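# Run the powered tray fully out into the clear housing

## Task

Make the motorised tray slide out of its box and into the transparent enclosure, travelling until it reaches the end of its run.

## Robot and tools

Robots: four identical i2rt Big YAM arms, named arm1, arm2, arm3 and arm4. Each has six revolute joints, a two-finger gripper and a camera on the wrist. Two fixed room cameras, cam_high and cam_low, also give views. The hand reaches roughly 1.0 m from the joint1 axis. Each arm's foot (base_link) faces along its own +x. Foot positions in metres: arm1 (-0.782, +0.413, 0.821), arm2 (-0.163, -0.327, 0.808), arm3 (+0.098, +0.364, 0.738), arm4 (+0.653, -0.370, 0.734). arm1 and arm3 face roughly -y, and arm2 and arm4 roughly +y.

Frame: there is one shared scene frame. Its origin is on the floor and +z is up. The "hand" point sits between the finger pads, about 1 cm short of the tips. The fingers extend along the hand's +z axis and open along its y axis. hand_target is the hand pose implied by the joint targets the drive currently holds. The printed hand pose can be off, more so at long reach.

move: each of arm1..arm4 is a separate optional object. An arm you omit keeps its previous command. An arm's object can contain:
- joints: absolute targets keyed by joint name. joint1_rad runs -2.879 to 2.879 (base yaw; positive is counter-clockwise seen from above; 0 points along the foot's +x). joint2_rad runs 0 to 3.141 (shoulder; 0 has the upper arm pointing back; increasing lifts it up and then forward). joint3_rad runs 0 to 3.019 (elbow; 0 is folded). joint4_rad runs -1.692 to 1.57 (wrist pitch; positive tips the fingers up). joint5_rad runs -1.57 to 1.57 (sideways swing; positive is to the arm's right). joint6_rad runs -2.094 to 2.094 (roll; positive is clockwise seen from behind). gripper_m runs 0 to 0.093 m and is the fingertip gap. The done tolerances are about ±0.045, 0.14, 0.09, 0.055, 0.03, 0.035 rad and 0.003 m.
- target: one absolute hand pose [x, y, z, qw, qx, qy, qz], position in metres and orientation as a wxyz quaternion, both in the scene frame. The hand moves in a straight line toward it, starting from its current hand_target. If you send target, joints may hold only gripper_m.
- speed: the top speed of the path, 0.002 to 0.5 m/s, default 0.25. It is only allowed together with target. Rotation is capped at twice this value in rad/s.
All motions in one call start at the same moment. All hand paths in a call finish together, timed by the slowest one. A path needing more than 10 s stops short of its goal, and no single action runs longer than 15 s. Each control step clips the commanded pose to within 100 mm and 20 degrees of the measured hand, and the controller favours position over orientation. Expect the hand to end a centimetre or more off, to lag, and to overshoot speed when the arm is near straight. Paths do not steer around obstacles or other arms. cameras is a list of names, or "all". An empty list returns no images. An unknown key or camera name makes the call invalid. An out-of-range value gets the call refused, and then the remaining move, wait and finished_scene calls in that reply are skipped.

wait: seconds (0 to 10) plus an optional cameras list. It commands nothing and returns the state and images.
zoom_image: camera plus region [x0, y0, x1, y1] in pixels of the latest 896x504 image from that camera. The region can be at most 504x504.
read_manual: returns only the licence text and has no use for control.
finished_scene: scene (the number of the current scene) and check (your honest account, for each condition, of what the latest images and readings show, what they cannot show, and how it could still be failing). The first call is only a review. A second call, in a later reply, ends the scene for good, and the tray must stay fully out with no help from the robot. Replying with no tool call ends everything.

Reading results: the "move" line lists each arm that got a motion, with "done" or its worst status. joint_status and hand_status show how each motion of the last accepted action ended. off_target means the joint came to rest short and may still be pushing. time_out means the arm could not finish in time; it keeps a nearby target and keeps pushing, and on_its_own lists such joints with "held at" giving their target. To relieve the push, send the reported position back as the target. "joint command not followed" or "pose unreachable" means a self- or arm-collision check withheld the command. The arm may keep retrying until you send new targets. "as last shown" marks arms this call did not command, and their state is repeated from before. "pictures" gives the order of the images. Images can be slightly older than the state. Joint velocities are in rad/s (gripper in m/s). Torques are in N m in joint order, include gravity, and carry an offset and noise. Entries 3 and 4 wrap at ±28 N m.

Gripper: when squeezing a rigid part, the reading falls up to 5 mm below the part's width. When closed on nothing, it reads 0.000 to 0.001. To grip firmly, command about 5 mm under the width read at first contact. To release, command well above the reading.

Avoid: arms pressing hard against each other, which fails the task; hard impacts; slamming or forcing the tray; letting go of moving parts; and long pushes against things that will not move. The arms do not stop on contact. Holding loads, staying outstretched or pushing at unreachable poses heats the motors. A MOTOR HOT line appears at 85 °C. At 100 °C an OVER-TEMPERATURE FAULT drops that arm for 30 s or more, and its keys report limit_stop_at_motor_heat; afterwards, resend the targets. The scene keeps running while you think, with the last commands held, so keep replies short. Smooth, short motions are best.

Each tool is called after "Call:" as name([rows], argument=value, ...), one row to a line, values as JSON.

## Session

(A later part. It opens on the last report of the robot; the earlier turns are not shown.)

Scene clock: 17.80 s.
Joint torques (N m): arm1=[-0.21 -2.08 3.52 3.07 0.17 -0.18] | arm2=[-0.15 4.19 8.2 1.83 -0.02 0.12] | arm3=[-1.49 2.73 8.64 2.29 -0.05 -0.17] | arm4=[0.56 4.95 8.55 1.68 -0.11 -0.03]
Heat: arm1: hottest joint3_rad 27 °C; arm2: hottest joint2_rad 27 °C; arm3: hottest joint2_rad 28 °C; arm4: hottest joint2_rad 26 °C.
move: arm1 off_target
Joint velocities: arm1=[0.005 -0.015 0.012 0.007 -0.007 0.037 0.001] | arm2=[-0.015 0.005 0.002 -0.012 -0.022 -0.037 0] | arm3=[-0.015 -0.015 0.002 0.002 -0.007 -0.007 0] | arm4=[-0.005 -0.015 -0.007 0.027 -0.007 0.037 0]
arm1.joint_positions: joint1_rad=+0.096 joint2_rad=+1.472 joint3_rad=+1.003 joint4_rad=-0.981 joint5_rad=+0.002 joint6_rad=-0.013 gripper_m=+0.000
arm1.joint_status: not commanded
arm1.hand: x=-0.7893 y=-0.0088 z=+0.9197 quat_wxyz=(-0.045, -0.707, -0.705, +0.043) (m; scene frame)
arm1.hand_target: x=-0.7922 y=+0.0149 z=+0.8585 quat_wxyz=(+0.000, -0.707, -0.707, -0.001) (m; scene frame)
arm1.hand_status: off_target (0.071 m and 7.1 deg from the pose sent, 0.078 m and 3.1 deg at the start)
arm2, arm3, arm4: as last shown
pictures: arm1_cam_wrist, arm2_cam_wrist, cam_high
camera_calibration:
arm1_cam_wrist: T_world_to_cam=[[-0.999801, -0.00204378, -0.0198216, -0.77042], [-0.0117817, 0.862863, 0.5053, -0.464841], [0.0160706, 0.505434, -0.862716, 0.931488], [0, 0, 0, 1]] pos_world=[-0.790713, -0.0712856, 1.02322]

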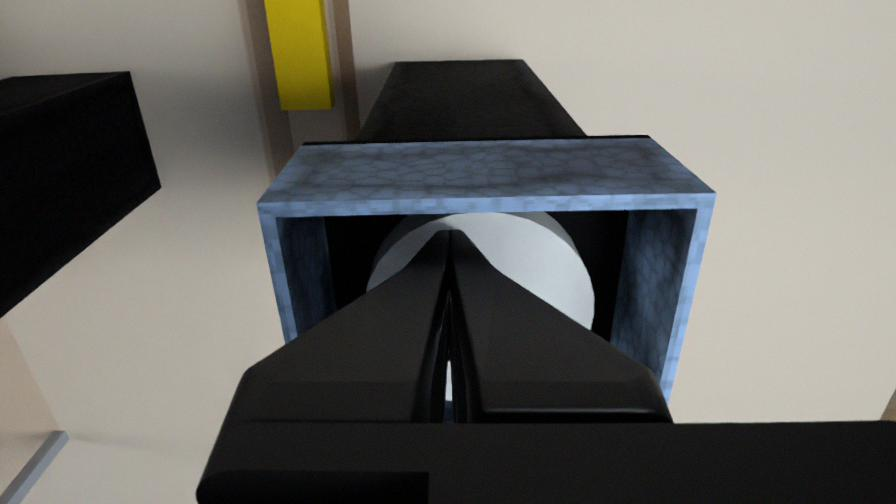

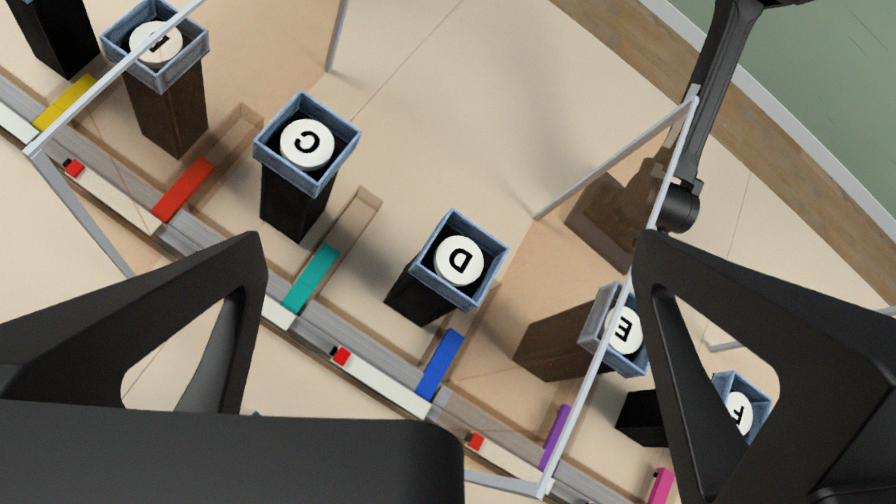

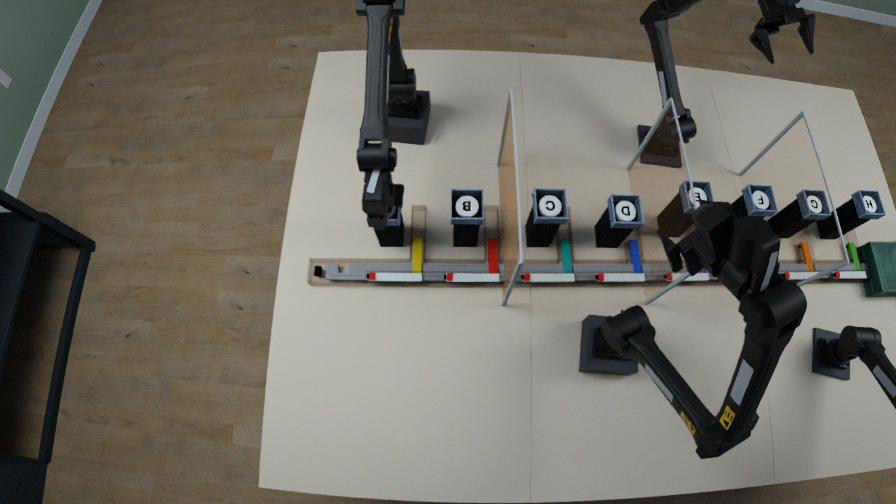

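Call:
move(arm1={"target": [-0.793, 0.006, 0.80, 0, 0.7071, 0.7071, 0], "speed": 0.2}, cameras=["arm1_cam_wrist", "cam_high", "arm2_cam_wrist"])

Scene clock: 18.97 s.
Joint torques (N m): arm1=[-0.15 1.55 3.06 2.93 0.14 -0.14] | arm2=[-0.56 4.07 8.14 1.77 -0.03 0.15] | arm3=[-1.61 2.73 8.66 2.3 -0.05 -0.16] | arm4=[0.56 5.01 8.54 1.69 -0.11 -0.03]
Heat: arm1: hottest joint3_rad 27 °C; arm2: hottest joint2_rad 27 °C; arm3: hottest joint2_rad 28 °C; arm4: hottest joint2_rad 26 °C.
move: arm1 off_target
Joint velocities: arm1=[-0.005 0.005 0.002 0.012 -0.066 -0.095 -0.001] | arm2=[0.005 0.005 -0.012 -0.002 -0.007 -0.022 0] | arm3=[-0.005 0.005 -0.007 -0.012 0.022 -0.081 0] | arm4=[-0.015 -0.015 0.002 -0.007 0.051 -0.037 0]
arm1.joint_positions: joint1_rad=+0.096 joint2_rad=+1.459 joint3_rad=+0.974 joint4_rad=-0.906 joint5_rad=+0.002 joint6_rad=-0.013 gripper_m=+0.000
arm1.joint_status: not commanded
arm1.hand: x=-0.7894 y=-0.0157 z=+0.9172 quat_wxyz=(-0.066, -0.705, -0.703, +0.064) (m; scene frame)
arm1.hand_target: x=-0.7914 y=+0.0185 z=+0.8352 quat_wxyz=(-0.001, -0.708, -0.706, -0.001) (m; scene frame)
arm1.hand_status: off_target (0.119 m and 10.5 deg from the pose sent, 0.121 m and 7.1 deg at the start; pose on its path clipped on 20 of 29 steps)
arm2.joint_positions: joint1_rad=+0.520 joint2_rad=+0.510 joint3_rad=+1.518 joint4_rad=-1.596 joint5_rad=+0.104 joint6_rad=-0.347 gripper_m=+0.094
arm2.joint_status: not commanded
arm2.hand: x=-0.2050 y=-0.2002 z=+1.3693 quat_wxyz=(-0.357, +0.801, -0.366, -0.310) (m; scene frame)
arm2.hand_target: x=-0.2035 y=-0.2039 z=+1.3758 quat_wxyz=(-0.363, +0.797, -0.365, -0.317) (m; scene frame)
arm2.hand_status: not commanded
arm3.joint_positions: joint1_rad=+0.409 joint2_rad=+0.632 joint3_rad=+1.701 joint4_rad=-1.394 joint5_rad=+0.068 joint6_rad=+0.409 gripper_m=+0.094
arm3.joint_status: not commanded
arm3.hand: x=+0.1372 y=+0.1875 z=+1.4017 quat_wxyz=(-0.522, -0.612, -0.539, +0.251) (m; scene frame)
arm3.hand_target: x=+0.1354 y=+0.1923 z=+1.4086 quat_wxyz=(-0.530, -0.608, -0.534, +0.254) (m; scene frame)
arm3.hand_status: not commanded
arm4.joint_positions: joint1_rad=+0.128 joint2_rad=+0.621 joint3_rad=+1.683 joint4_rad=-1.302 joint5_rad=-0.284 joint6_rad=-0.326 gripper_m=+0.094
arm4.joint_status: not commanded
arm4.hand: x=+0.6215 y=-0.1890 z=+1.4151 quat_wxyz=(-0.453, +0.665, -0.420, -0.420) (m; scene frame)
arm4.hand_target: x=+0.6210 y=-0.1932 z=+1.4257 quat_wxyz=(-0.462, +0.659, -0.414, -0.425) (m; scene frame)
arm4.hand_status: not commanded
pictures: arm1_cam_wrist, arm2_cam_wrist, cam_high
camera_calibration:
arm1_cam_wrist: T_world_to_cam=[[-0.999819, -0.00279905, -0.0188151, -0.771511], [-0.0110044, 0.891908, 0.452083, -0.407804], [0.0155159, 0.452208, -0.891777, 0.958257], [0, 0, 0, 1]] pos_world=[-0.790728, -0.0717678, 1.0244]

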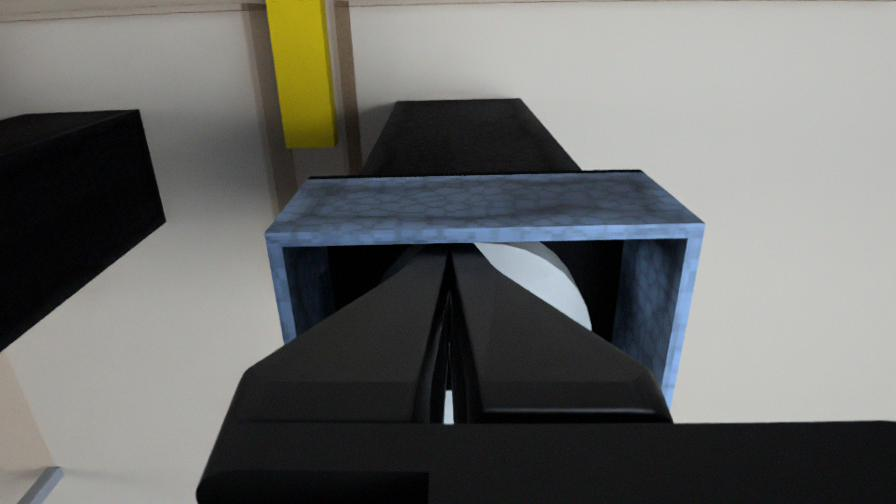

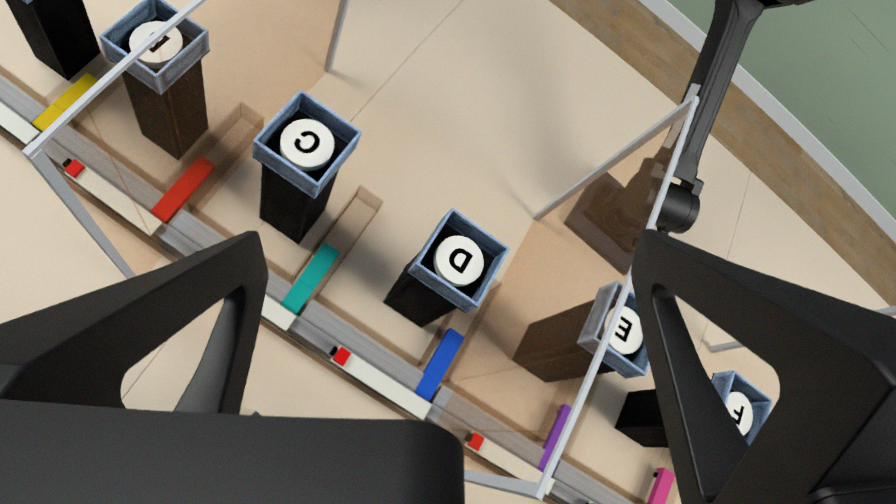

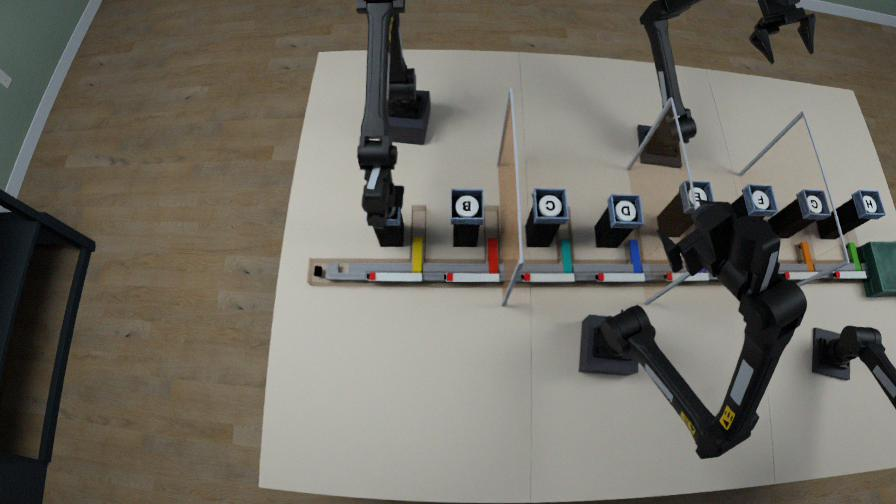

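Call:
zoom_image(camera="arm1_cam_wrist", region=[240, 0, 720, 270])

Call:
zoom_image(camera="cam_high", region=[290, 180, 510, 310])

Scaled by 1.050 from the camera's 896x504 image, which has a finer 1280x720 frame.

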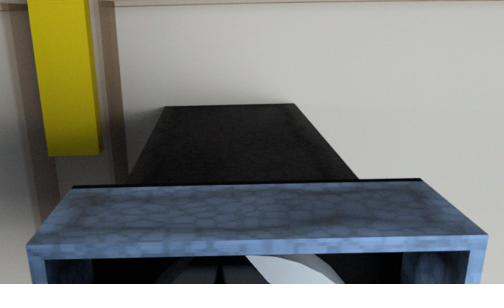

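Scaled by 2.291 from the camera's 896x504 image, which has a finer 1280x720 frame.

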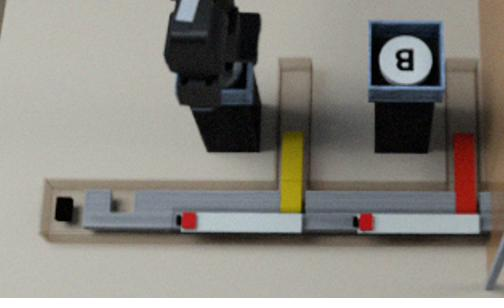

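Call:
move(cameras=["arm3_cam_wrist", "arm4_cam_wrist", "cam_high", "cam_low"])

Call:
zoom_image(camera="cam_high", region=[500, 160, 896, 310])

Call:
zoom_image(camera="cam_low", region=[60, 170, 400, 350])

Scene clock: 20.27 s.
Joint torques (N m): arm1=[-0.15 1.9 3.08 2.97 0.13 -0.14] | arm2=[-0.56 4.25 8.35 1.77 0 0.15] | arm3=[-1.61 2.67 8.64 2.28 -0.05 -0.17] | arm4=[0.62 5.01 8.55 1.68 -0.11 -0.03]
Heat: arm1: hottest joint3_rad 27 °C; arm2: hottest joint2_rad 27 °C; arm3: hottest joint2_rad 28 °C; arm4: hottest joint2_rad 26 °C.
Joint velocities: arm1=[-0.015 -0.005 -0.007 -0.017 -0.007 0.051 -0.001] | arm2=[-0.005 0.015 -0.012 -0.007 0.051 0.007 0] | arm3=[0.005 -0.005 -0.002 -0.007 0.022 -0.037 0] | arm4=[0.005 -0.005 0.012 -0.007 -0.051 -0.007 0]
arm1.joint_positions: joint1_rad=+0.096 joint2_rad=+1.459 joint3_rad=+0.974 joint4_rad=-0.906 joint5_rad=+0.002 joint6_rad=-0.013 gripper_m=+0.000
arm1.joint_status: not commanded
arm1.hand: x=-0.7894 y=-0.0157 z=+0.9172 quat_wxyz=(-0.066, -0.705, -0.703, +0.064) (m; scene frame)
arm1.hand_target: x=-0.7914 y=+0.0185 z=+0.8352 quat_wxyz=(-0.001, -0.708, -0.706, -0.001) (m; scene frame)
arm1.hand_status: off_target (0.119 m and 10.5 deg from the pose sent, 0.121 m and 7.1 deg at the start; pose on its path clipped on 20 of 29 steps)
arm2.joint_positions: joint1_rad=+0.520 joint2_rad=+0.510 joint3_rad=+1.518 joint4_rad=-1.596 joint5_rad=+0.104 joint6_rad=-0.347 gripper_m=+0.094
arm2.joint_status: not commanded
arm2.hand: x=-0.2050 y=-0.2002 z=+1.3693 quat_wxyz=(-0.357, +0.801, -0.366, -0.310) (m; scene frame)
arm2.hand_target: x=-0.2035 y=-0.2039 z=+1.3758 quat_wxyz=(-0.363, +0.797, -0.365, -0.317) (m; scene frame)
arm2.hand_status: not commanded
arm3.joint_positions: joint1_rad=+0.409 joint2_rad=+0.632 joint3_rad=+1.701 joint4_rad=-1.394 joint5_rad=+0.068 joint6_rad=+0.409 gripper_m=+0.094
arm3.joint_status: not commanded
arm3.hand: x=+0.1372 y=+0.1875 z=+1.4017 quat_wxyz=(-0.522, -0.612, -0.539, +0.251) (m; scene frame)
arm3.hand_target: x=+0.1354 y=+0.1923 z=+1.4086 quat_wxyz=(-0.530, -0.608, -0.534, +0.254) (m; scene frame)
arm3.hand_status: not commanded
arm4.joint_positions: joint1_rad=+0.128 joint2_rad=+0.621 joint3_rad=+1.683 joint4_rad=-1.302 joint5_rad=-0.284 joint6_rad=-0.326 gripper_m=+0.094
arm4.joint_status: not commanded
arm4.hand: x=+0.6215 y=-0.1890 z=+1.4151 quat_wxyz=(-0.453, +0.665, -0.420, -0.420) (m; scene frame)
arm4.hand_target: x=+0.6210 y=-0.1932 z=+1.4257 quat_wxyz=(-0.462, +0.659, -0.414, -0.425) (m; scene frame)
arm4.hand_status: not commanded
pictures: arm3_cam_wrist, arm4_cam_wrist, cam_high, cam_low

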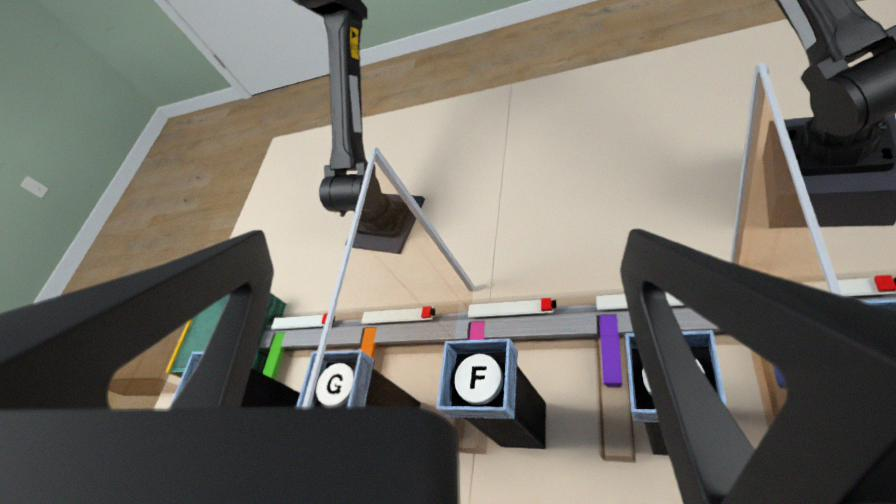

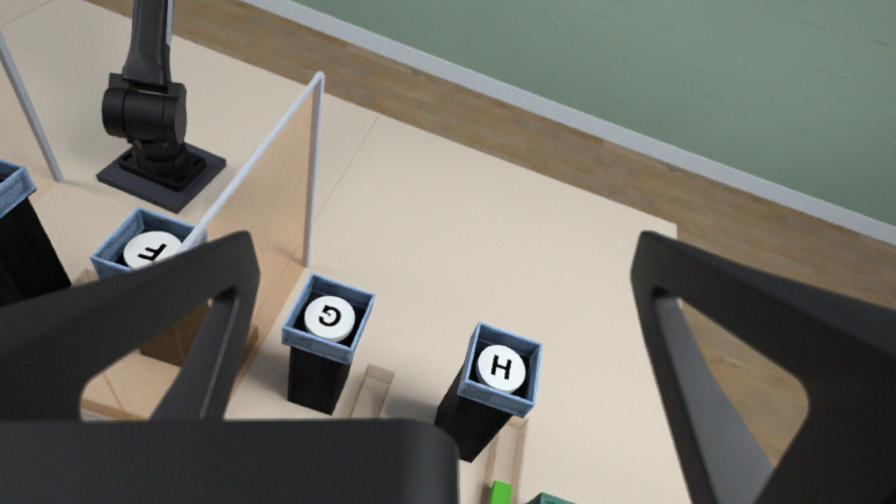

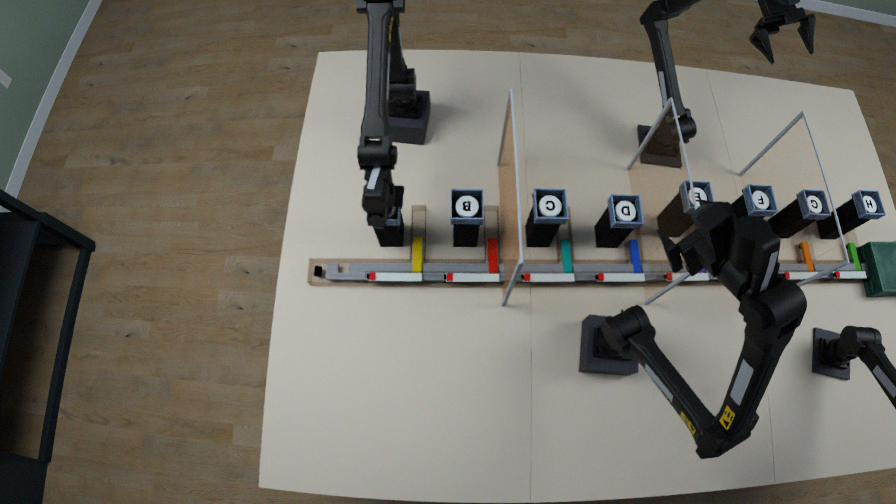

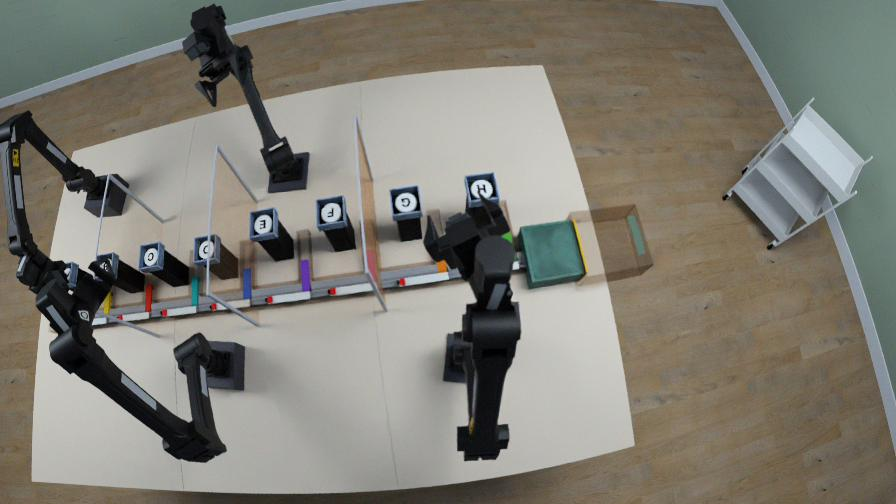

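Scaled by 1.273 from the camera's 896x504 image, which has a finer 1280x720 frame.

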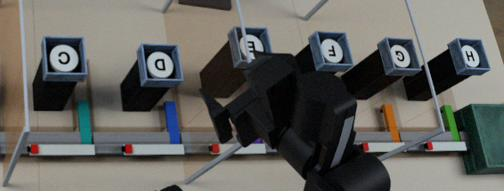

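Scaled by 1.482 from the camera's 896x504 image, which has a finer 1280x720 frame.

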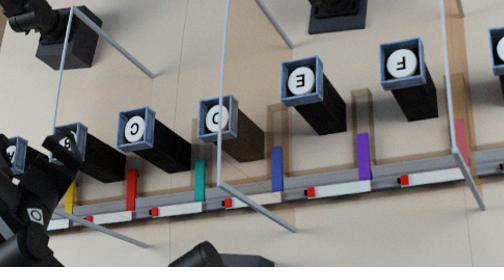

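Call:
move(cameras=["arm2_cam_wrist", "arm3_cam_wrist"])

Call:
zoom_image(camera="arm2_cam_wrist", region=[260, 230, 500, 430])

Call:
zoom_image(camera="arm2_cam_wrist", region=[30, 130, 250, 260])

Call:
zoom_image(camera="arm3_cam_wrist", region=[420, 270, 650, 480])

Call:
zoom_image(camera="arm3_cam_wrist", region=[180, 280, 460, 400])

Scene clock: 20.60 s.
Joint torques (N m): arm1=[-0.15 1.67 3.1 2.91 0.14 -0.15] | arm2=[-0.26 3.55 8.35 1.85 -0.02 0.13] | arm3=[-1.55 2.78 8.65 2.28 -0.04 -0.16] | arm4=[0.56 4.95 8.55 1.69 -0.11 -0.03]
Heat: arm1: hottest joint3_rad 27 °C; arm2: hottest joint2_rad 27 °C; arm3: hottest joint2_rad 28 °C; arm4: hottest joint2_rad 26 °C.
Joint velocities: arm1=[0.005 -0.005 -0.007 0.012 -0.081 0.037 0] | arm2=[0.005 -0.024 -0.002 0.002 0.051 -0.007 0] | arm3=[-0.015 -0.015 -0.017 0.007 0.022 0.022 0] | arm4=[-0.015 0.005 0.002 0.012 0.007 -0.007 0]
arm1.joint_positions: joint1_rad=+0.096 joint2_rad=+1.459 joint3_rad=+0.974 joint4_rad=-0.906 joint5_rad=+0.002 joint6_rad=-0.013 gripper_m=+0.000
arm1.joint_status: not commanded
arm1.hand: x=-0.7894 y=-0.0157 z=+0.9172 quat_wxyz=(-0.066, -0.705, -0.703, +0.064) (m; scene frame)
arm1.hand_target: x=-0.7914 y=+0.0185 z=+0.8352 quat_wxyz=(-0.001, -0.708, -0.706, -0.001) (m; scene frame)
arm1.hand_status: off_target (0.119 m and 10.5 deg from the pose sent, 0.121 m and 7.1 deg at the start; pose on its path clipped on 20 of 29 steps)
arm2.joint_positions: joint1_rad=+0.520 joint2_rad=+0.510 joint3_rad=+1.518 joint4_rad=-1.596 joint5_rad=+0.104 joint6_rad=-0.347 gripper_m=+0.094
arm2.joint_status: not commanded
arm2.hand: x=-0.2050 y=-0.2002 z=+1.3693 quat_wxyz=(-0.357, +0.801, -0.366, -0.310) (m; scene frame)
arm2.hand_target: x=-0.2035 y=-0.2039 z=+1.3758 quat_wxyz=(-0.363, +0.797, -0.365, -0.317) (m; scene frame)
arm2.hand_status: not commanded
arm3.joint_positions: joint1_rad=+0.409 joint2_rad=+0.632 joint3_rad=+1.701 joint4_rad=-1.394 joint5_rad=+0.068 joint6_rad=+0.409 gripper_m=+0.094
arm3.joint_status: not commanded
arm3.hand: x=+0.1372 y=+0.1875 z=+1.4017 quat_wxyz=(-0.522, -0.612, -0.539, +0.251) (m; scene frame)
arm3.hand_target: x=+0.1354 y=+0.1923 z=+1.4086 quat_wxyz=(-0.530, -0.608, -0.534, +0.254) (m; scene frame)
arm3.hand_status: not commanded
arm4.joint_positions: joint1_rad=+0.128 joint2_rad=+0.621 joint3_rad=+1.683 joint4_rad=-1.302 joint5_rad=-0.284 joint6_rad=-0.326 gripper_m=+0.094
arm4.joint_status: not commanded
arm4.hand: x=+0.6215 y=-0.1890 z=+1.4151 quat_wxyz=(-0.453, +0.665, -0.420, -0.420) (m; scene frame)
arm4.hand_target: x=+0.6210 y=-0.1932 z=+1.4257 quat_wxyz=(-0.462, +0.659, -0.414, -0.425) (m; scene frame)
arm4.hand_status: not commanded
pictures: arm2_cam_wrist, arm3_cam_wrist

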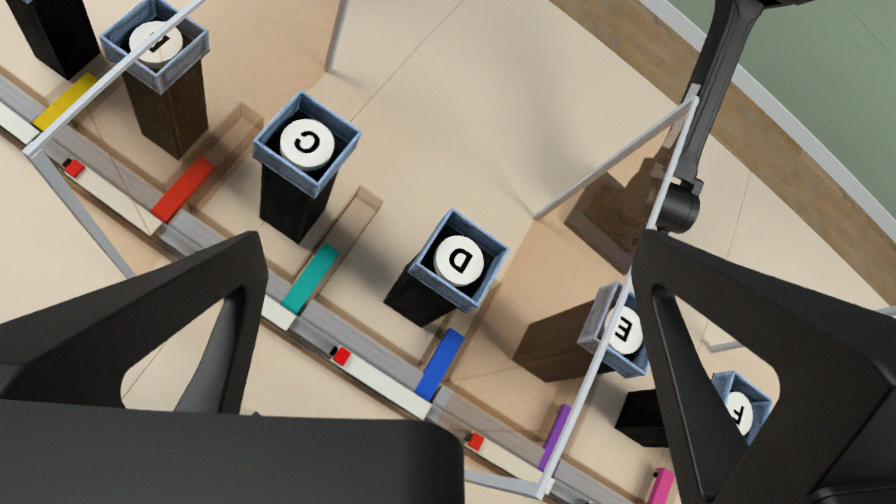

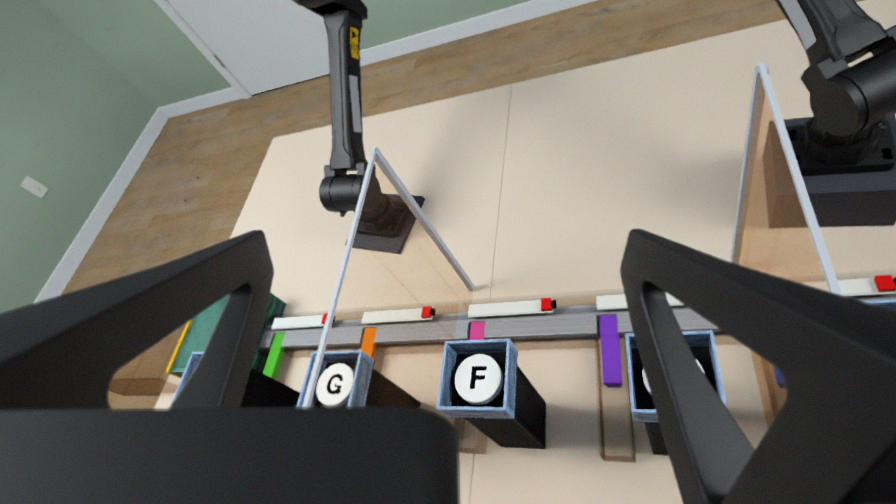

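Scaled by 2.100 from the camera's 896x504 image, which has a finer 1280x720 frame.

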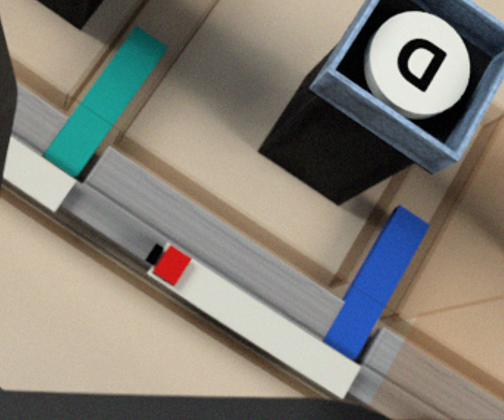

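Scaled by 2.291 from the camera's 896x504 image, which has a finer 1280x720 frame.

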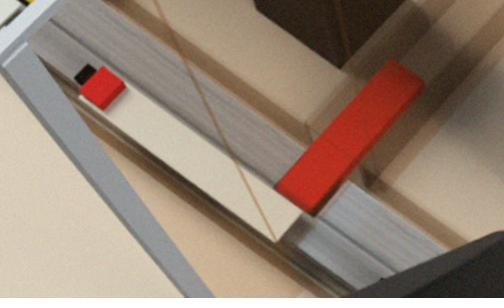

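Scaled by 2.191 from the camera's 896x504 image, which has a finer 1280x720 frame.

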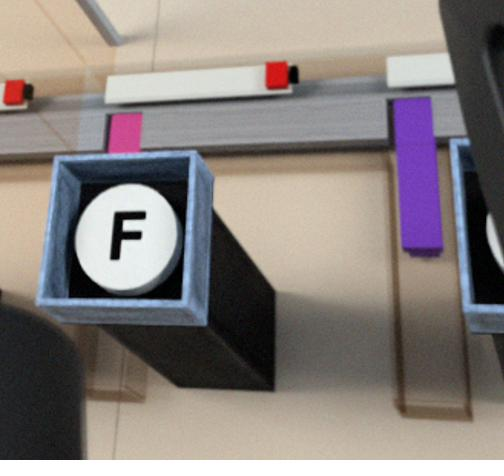

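Scaled by 1.800 from the camera's 896x504 image, which has a finer 1280x720 frame.

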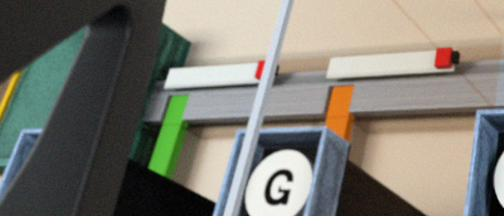

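Call:
move(cameras=["arm1_cam_wrist"])

Call:
zoom_image(camera="arm1_cam_wrist", region=[260, 200, 720, 420])

Scene clock: 21.20 s.
Joint torques (N m): arm1=[-0.09 1.67 3.06 2.93 0.13 -0.14] | arm2=[-0.38 4.13 8.31 1.63 -0.03 0.14] | arm3=[-1.61 2.73 8.61 2.26 -0.05 -0.17] | arm4=[0.56 5.01 8.57 1.68 -0.11 -0.03]
Heat: arm1: hottest joint3_rad 27 °C; arm2: hottest joint2_rad 27 °C; arm3: hottest joint2_rad 28 °C; arm4: hottest joint2_rad 26 °C.
Joint velocities: arm1=[-0.005 0.005 -0.002 0.007 -0.007 -0.066 0.001] | arm2=[0.005 -0.005 -0.012 -0.007 -0.007 -0.037 0] | arm3=[0.005 -0.005 -0.002 -0.007 0.095 -0.066 0] | arm4=[0.005 0.015 -0.007 -0.012 -0.007 -0.066 0]
arm1.joint_positions: joint1_rad=+0.096 joint2_rad=+1.459 joint3_rad=+0.974 joint4_rad=-0.906 joint5_rad=+0.002 joint6_rad=-0.013 gripper_m=+0.000
arm1.joint_status: not commanded
arm1.hand: x=-0.7894 y=-0.0157 z=+0.9172 quat_wxyz=(-0.066, -0.705, -0.703, +0.064) (m; scene frame)
arm1.hand_target: x=-0.7914 y=+0.0185 z=+0.8352 quat_wxyz=(-0.001, -0.708, -0.706, -0.001) (m; scene frame)
arm1.hand_status: off_target (0.119 m and 10.5 deg from the pose sent, 0.121 m and 7.1 deg at the start; pose on its path clipped on 20 of 29 steps)
arm2.joint_positions: joint1_rad=+0.520 joint2_rad=+0.510 joint3_rad=+1.518 joint4_rad=-1.596 joint5_rad=+0.104 joint6_rad=-0.347 gripper_m=+0.094
arm2.joint_status: not commanded
arm2.hand: x=-0.2050 y=-0.2002 z=+1.3693 quat_wxyz=(-0.357, +0.801, -0.366, -0.310) (m; scene frame)
arm2.hand_target: x=-0.2035 y=-0.2039 z=+1.3758 quat_wxyz=(-0.363, +0.797, -0.365, -0.317) (m; scene frame)
arm2.hand_status: not commanded
arm3.joint_positions: joint1_rad=+0.409 joint2_rad=+0.632 joint3_rad=+1.701 joint4_rad=-1.394 joint5_rad=+0.068 joint6_rad=+0.409 gripper_m=+0.094
arm3.joint_status: not commanded
arm3.hand: x=+0.1372 y=+0.1875 z=+1.4017 quat_wxyz=(-0.522, -0.612, -0.539, +0.251) (m; scene frame)
arm3.hand_target: x=+0.1354 y=+0.1923 z=+1.4086 quat_wxyz=(-0.530, -0.608, -0.534, +0.254) (m; scene frame)
arm3.hand_status: not commanded
arm4.joint_positions: joint1_rad=+0.128 joint2_rad=+0.621 joint3_rad=+1.683 joint4_rad=-1.302 joint5_rad=-0.284 joint6_rad=-0.326 gripper_m=+0.094
arm4.joint_status: not commanded
arm4.hand: x=+0.6215 y=-0.1890 z=+1.4151 quat_wxyz=(-0.453, +0.665, -0.420, -0.420) (m; scene frame)
arm4.hand_target: x=+0.6210 y=-0.1932 z=+1.4257 quat_wxyz=(-0.462, +0.659, -0.414, -0.425) (m; scene frame)
arm4.hand_status: not commanded
pictures: arm1_cam_wrist
camera_calibration:
arm1_cam_wrist: T_world_to_cam=[[-0.999819, -0.00279905, -0.0188151, -0.771511], [-0.0110044, 0.891908, 0.452083, -0.407804], [0.0155159, 0.452208, -0.891777, 0.958257], [0, 0, 0, 1]] pos_world=[-0.790728, -0.0717678, 1.0244]

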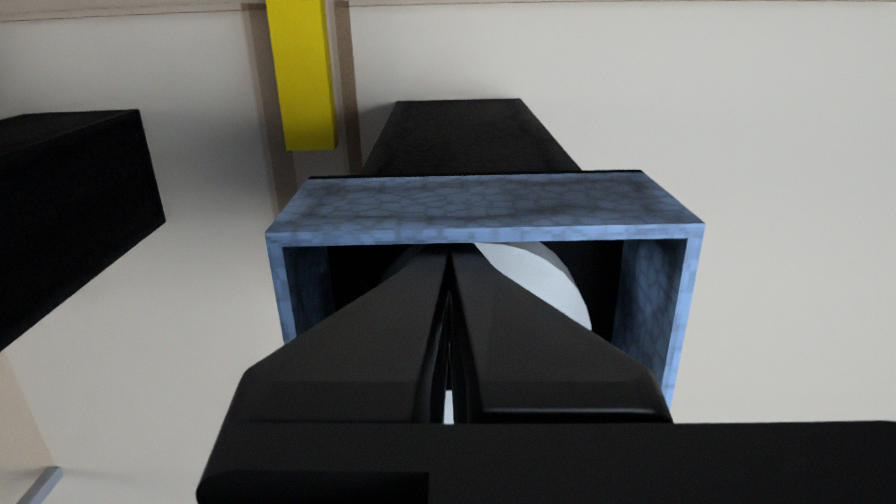

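Scaled by 1.096 from the camera's 896x504 image, which has a finer 1280x720 frame.

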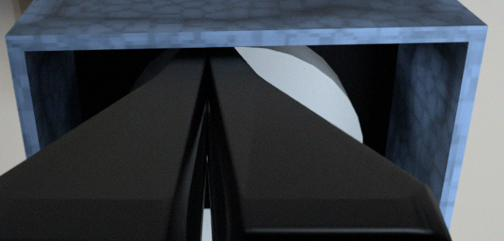

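Call:
wait(seconds=4, cameras=["arm1_cam_wrist", "cam_high"])

Call:
zoom_image(camera="arm1_cam_wrist", region=[200, 0, 440, 180])

Call:
zoom_image(camera="cam_high", region=[290, 180, 510, 310])

Scene clock: 25.37 s.
Joint torques (N m): arm1=[-0.09 1.73 3.11 2.95 0.13 -0.14] | arm2=[-0.5 4.01 8.29 1.78 -0.03 0.13] | arm3=[-1.44 2.78 8.64 2.28 -0.05 -0.16] | arm4=[0.56 4.95 8.57 1.68 -0.11 -0.03]
Heat: arm1: hottest joint3_rad 27 °C; arm2: hottest joint2_rad 27 °C; arm3: hottest joint2_rad 28 °C; arm4: hottest joint3_rad 27 °C.
Joint velocities: arm1=[0.005 -0.024 -0.002 0.017 -0.022 0.037 0.001] | arm2=[0.005 -0.015 -0.002 -0.002 0.037 0.022 0] | arm3=[0.015 -0.005 -0.022 0.002 0.022 -0.007 0] | arm4=[0.005 -0.015 -0.012 -0.002 0.007 0.007 0]
arm1.joint_positions: joint1_rad=+0.096 joint2_rad=+1.459 joint3_rad=+0.974 joint4_rad=-0.906 joint5_rad=+0.002 joint6_rad=-0.013 gripper_m=+0.000
arm1.joint_status: not commanded
arm1.hand: x=-0.7894 y=-0.0157 z=+0.9172 quat_wxyz=(-0.066, -0.705, -0.703, +0.064) (m; scene frame)
arm1.hand_target: x=-0.7914 y=+0.0185 z=+0.8352 quat_wxyz=(-0.001, -0.708, -0.706, -0.001) (m; scene frame)
arm1.hand_status: off_target (0.119 m and 10.5 deg from the pose sent, 0.121 m and 7.1 deg at the start; pose on its path clipped on 20 of 29 steps)
arm2.joint_positions: joint1_rad=+0.520 joint2_rad=+0.510 joint3_rad=+1.518 joint4_rad=-1.596 joint5_rad=+0.104 joint6_rad=-0.347 gripper_m=+0.094
arm2.joint_status: not commanded
arm2.hand: x=-0.2050 y=-0.2002 z=+1.3693 quat_wxyz=(-0.357, +0.801, -0.366, -0.310) (m; scene frame)
arm2.hand_target: x=-0.2035 y=-0.2039 z=+1.3758 quat_wxyz=(-0.363, +0.797, -0.365, -0.317) (m; scene frame)
arm2.hand_status: not commanded
arm3.joint_positions: joint1_rad=+0.409 joint2_rad=+0.632 joint3_rad=+1.701 joint4_rad=-1.394 joint5_rad=+0.068 joint6_rad=+0.409 gripper_m=+0.094
arm3.joint_status: not commanded
arm3.hand: x=+0.1372 y=+0.1875 z=+1.4017 quat_wxyz=(-0.522, -0.612, -0.539, +0.251) (m; scene frame)
arm3.hand_target: x=+0.1354 y=+0.1923 z=+1.4086 quat_wxyz=(-0.530, -0.608, -0.534, +0.254) (m; scene frame)
arm3.hand_status: not commanded
arm4.joint_positions: joint1_rad=+0.128 joint2_rad=+0.621 joint3_rad=+1.683 joint4_rad=-1.302 joint5_rad=-0.284 joint6_rad=-0.326 gripper_m=+0.094
arm4.joint_status: not commanded
arm4.hand: x=+0.6215 y=-0.1890 z=+1.4151 quat_wxyz=(-0.453, +0.665, -0.420, -0.420) (m; scene frame)
arm4.hand_target: x=+0.6210 y=-0.1932 z=+1.4257 quat_wxyz=(-0.462, +0.659, -0.414, -0.425) (m; scene frame)
arm4.hand_status: not commanded
wait: 4.00 s; at rest by 0.10 s
pictures: arm1_cam_wrist, cam_high
camera_calibration:
arm1_cam_wrist: T_world_to_cam=[[-0.999819, -0.00279905, -0.0188151, -0.771511], [-0.0110044, 0.891908, 0.452083, -0.407804], [0.0155159, 0.452208, -0.891777, 0.958257], [0, 0, 0, 1]] pos_world=[-0.790728, -0.0717678, 1.0244]

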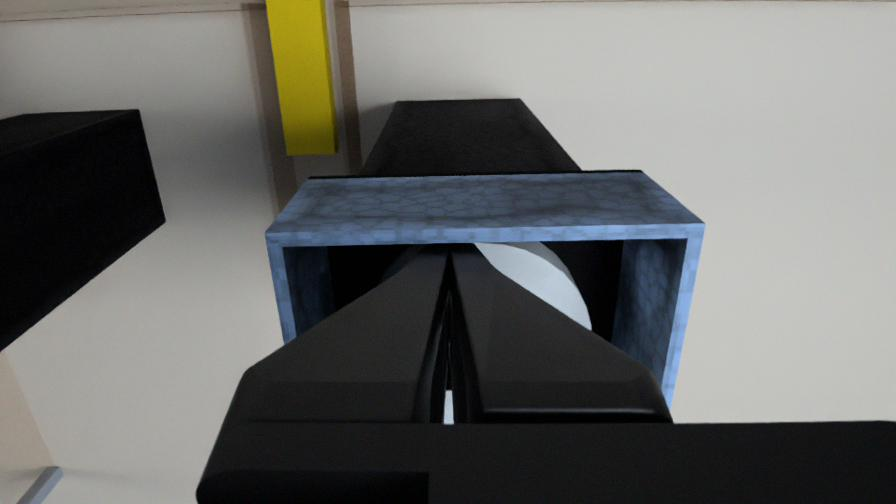

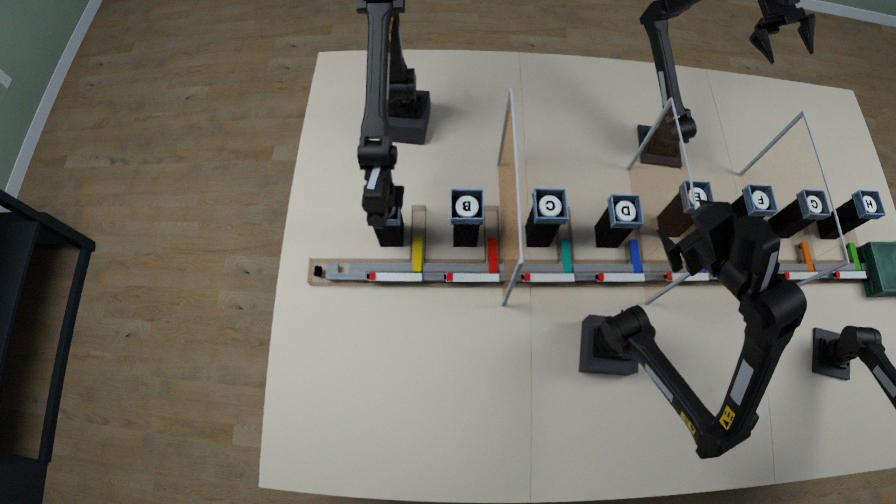

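Scaled by 2.100 from the camera's 896x504 image, which has a finer 1280x720 frame.

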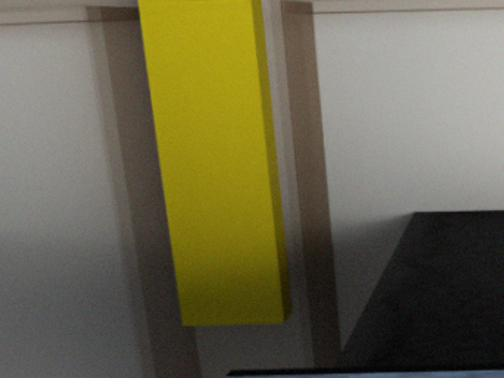

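Scaled by 2.291 from the camera's 896x504 image, which has a finer 1280x720 frame.

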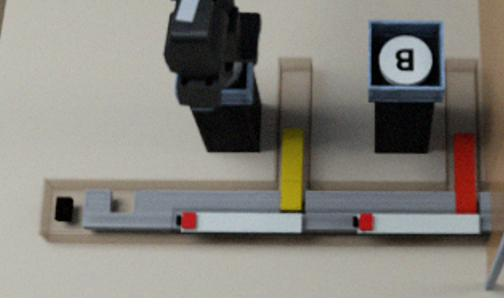

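Call:
wait(seconds=10, cameras=["arm1_cam_wrist", "cam_high"])

Call:
zoom_image(camera="arm1_cam_wrist", region=[200, 0, 440, 180])

Call:
zoom_image(camera="cam_high", region=[290, 180, 510, 310])

Scene clock: 35.77 s.
Joint torques (N m): arm1=[-0.09 1.49 3.08 2.93 0.13 -0.14] | arm2=[0.15 3.78 8.34 1.83 -0.05 0.14] | arm3=[-1.55 2.67 8.62 2.29 -0.04 -0.17] | arm4=[0.56 4.95 8.55 1.68 -0.11 -0.03]
Heat: arm1: hottest joint3_rad 27 °C; arm2: hottest joint2_rad 27 °C; arm3: hottest joint2_rad 28 °C; arm4: hottest joint2_rad 27 °C.
Joint velocities: arm1=[-0.005 0.005 0.007 0.002 0.022 -0.007 -0.001] | arm2=[-0.005 -0.005 -0.022 -0.002 -0.007 -0.022 0] | arm3=[-0.024 -0.005 -0.002 -0.007 0.051 -0.007 0] | arm4=[-0.015 -0.005 -0.012 -0.007 -0.051 0.022 0]
arm1.joint_positions: joint1_rad=+0.096 joint2_rad=+1.459 joint3_rad=+0.974 joint4_rad=-0.906 joint5_rad=+0.002 joint6_rad=-0.013 gripper_m=+0.000
arm1.joint_status: not commanded
arm1.hand: x=-0.7894 y=-0.0157 z=+0.9172 quat_wxyz=(-0.066, -0.705, -0.703, +0.064) (m; scene frame)
arm1.hand_target: x=-0.7914 y=+0.0185 z=+0.8352 quat_wxyz=(-0.001, -0.708, -0.706, -0.001) (m; scene frame)
arm1.hand_status: off_target (0.119 m and 10.5 deg from the pose sent, 0.121 m and 7.1 deg at the start; pose on its path clipped on 20 of 29 steps)
arm2.joint_positions: joint1_rad=+0.520 joint2_rad=+0.510 joint3_rad=+1.518 joint4_rad=-1.596 joint5_rad=+0.104 joint6_rad=-0.347 gripper_m=+0.094
arm2.joint_status: not commanded
arm2.hand: x=-0.2050 y=-0.2002 z=+1.3693 quat_wxyz=(-0.357, +0.801, -0.366, -0.310) (m; scene frame)
arm2.hand_target: x=-0.2035 y=-0.2039 z=+1.3758 quat_wxyz=(-0.363, +0.797, -0.365, -0.317) (m; scene frame)
arm2.hand_status: not commanded
arm3.joint_positions: joint1_rad=+0.409 joint2_rad=+0.632 joint3_rad=+1.701 joint4_rad=-1.394 joint5_rad=+0.068 joint6_rad=+0.409 gripper_m=+0.094
arm3.joint_status: not commanded
arm3.hand: x=+0.1372 y=+0.1875 z=+1.4017 quat_wxyz=(-0.522, -0.612, -0.539, +0.251) (m; scene frame)
arm3.hand_target: x=+0.1354 y=+0.1923 z=+1.4086 quat_wxyz=(-0.530, -0.608, -0.534, +0.254) (m; scene frame)
arm3.hand_status: not commanded
arm4.joint_positions: joint1_rad=+0.128 joint2_rad=+0.621 joint3_rad=+1.683 joint4_rad=-1.302 joint5_rad=-0.284 joint6_rad=-0.326 gripper_m=+0.094
arm4.joint_status: not commanded
arm4.hand: x=+0.6215 y=-0.1890 z=+1.4151 quat_wxyz=(-0.453, +0.665, -0.420, -0.420) (m; scene frame)
arm4.hand_target: x=+0.6210 y=-0.1932 z=+1.4257 quat_wxyz=(-0.462, +0.659, -0.414, -0.425) (m; scene frame)
arm4.hand_status: not commanded
wait: 10.00 s; at rest from the start
pictures: arm1_cam_wrist, cam_high
camera_calibration:
arm1_cam_wrist: T_world_to_cam=[[-0.999819, -0.00279905, -0.0188151, -0.771511], [-0.0110044, 0.891908, 0.452083, -0.407804], [0.0155159, 0.452208, -0.891777, 0.958257], [0, 0, 0, 1]] pos_world=[-0.790728, -0.0717678, 1.0244]

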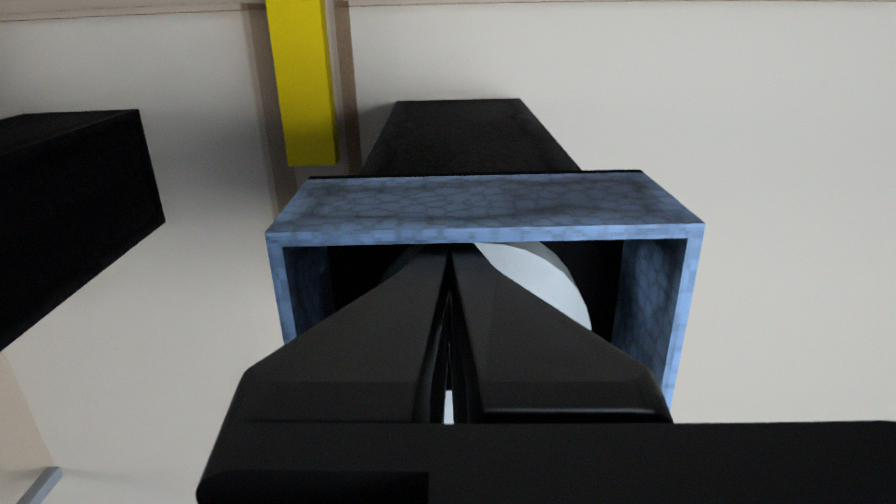

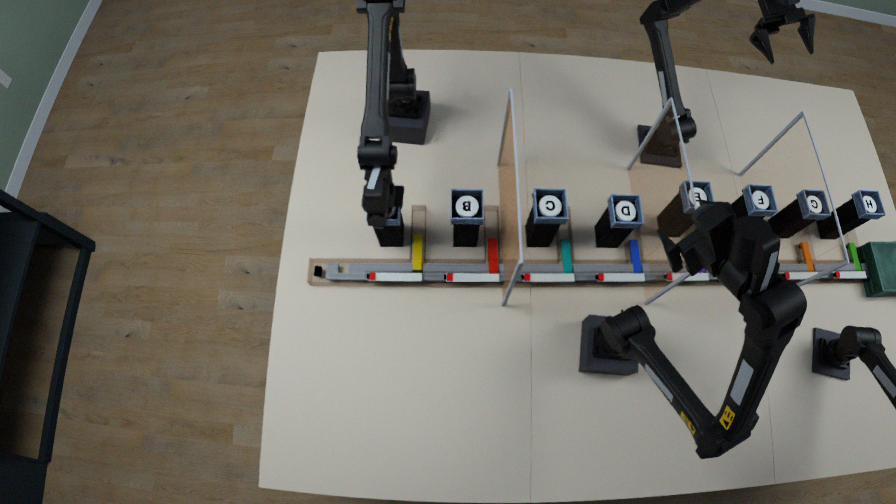

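Scaled by 2.100 from the camera's 896x504 image, which has a finer 1280x720 frame.

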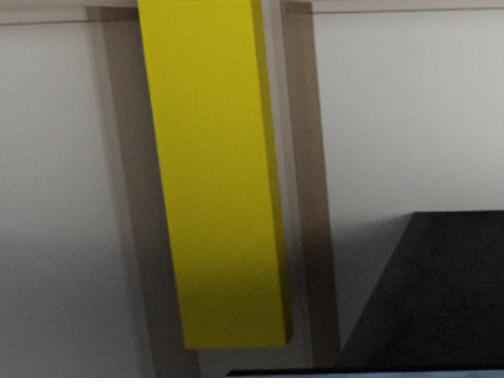

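Scaled by 2.291 from the camera's 896x504 image, which has a finer 1280x720 frame.

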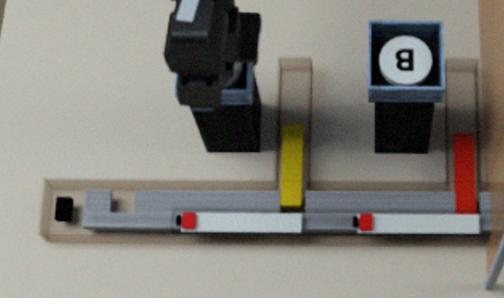

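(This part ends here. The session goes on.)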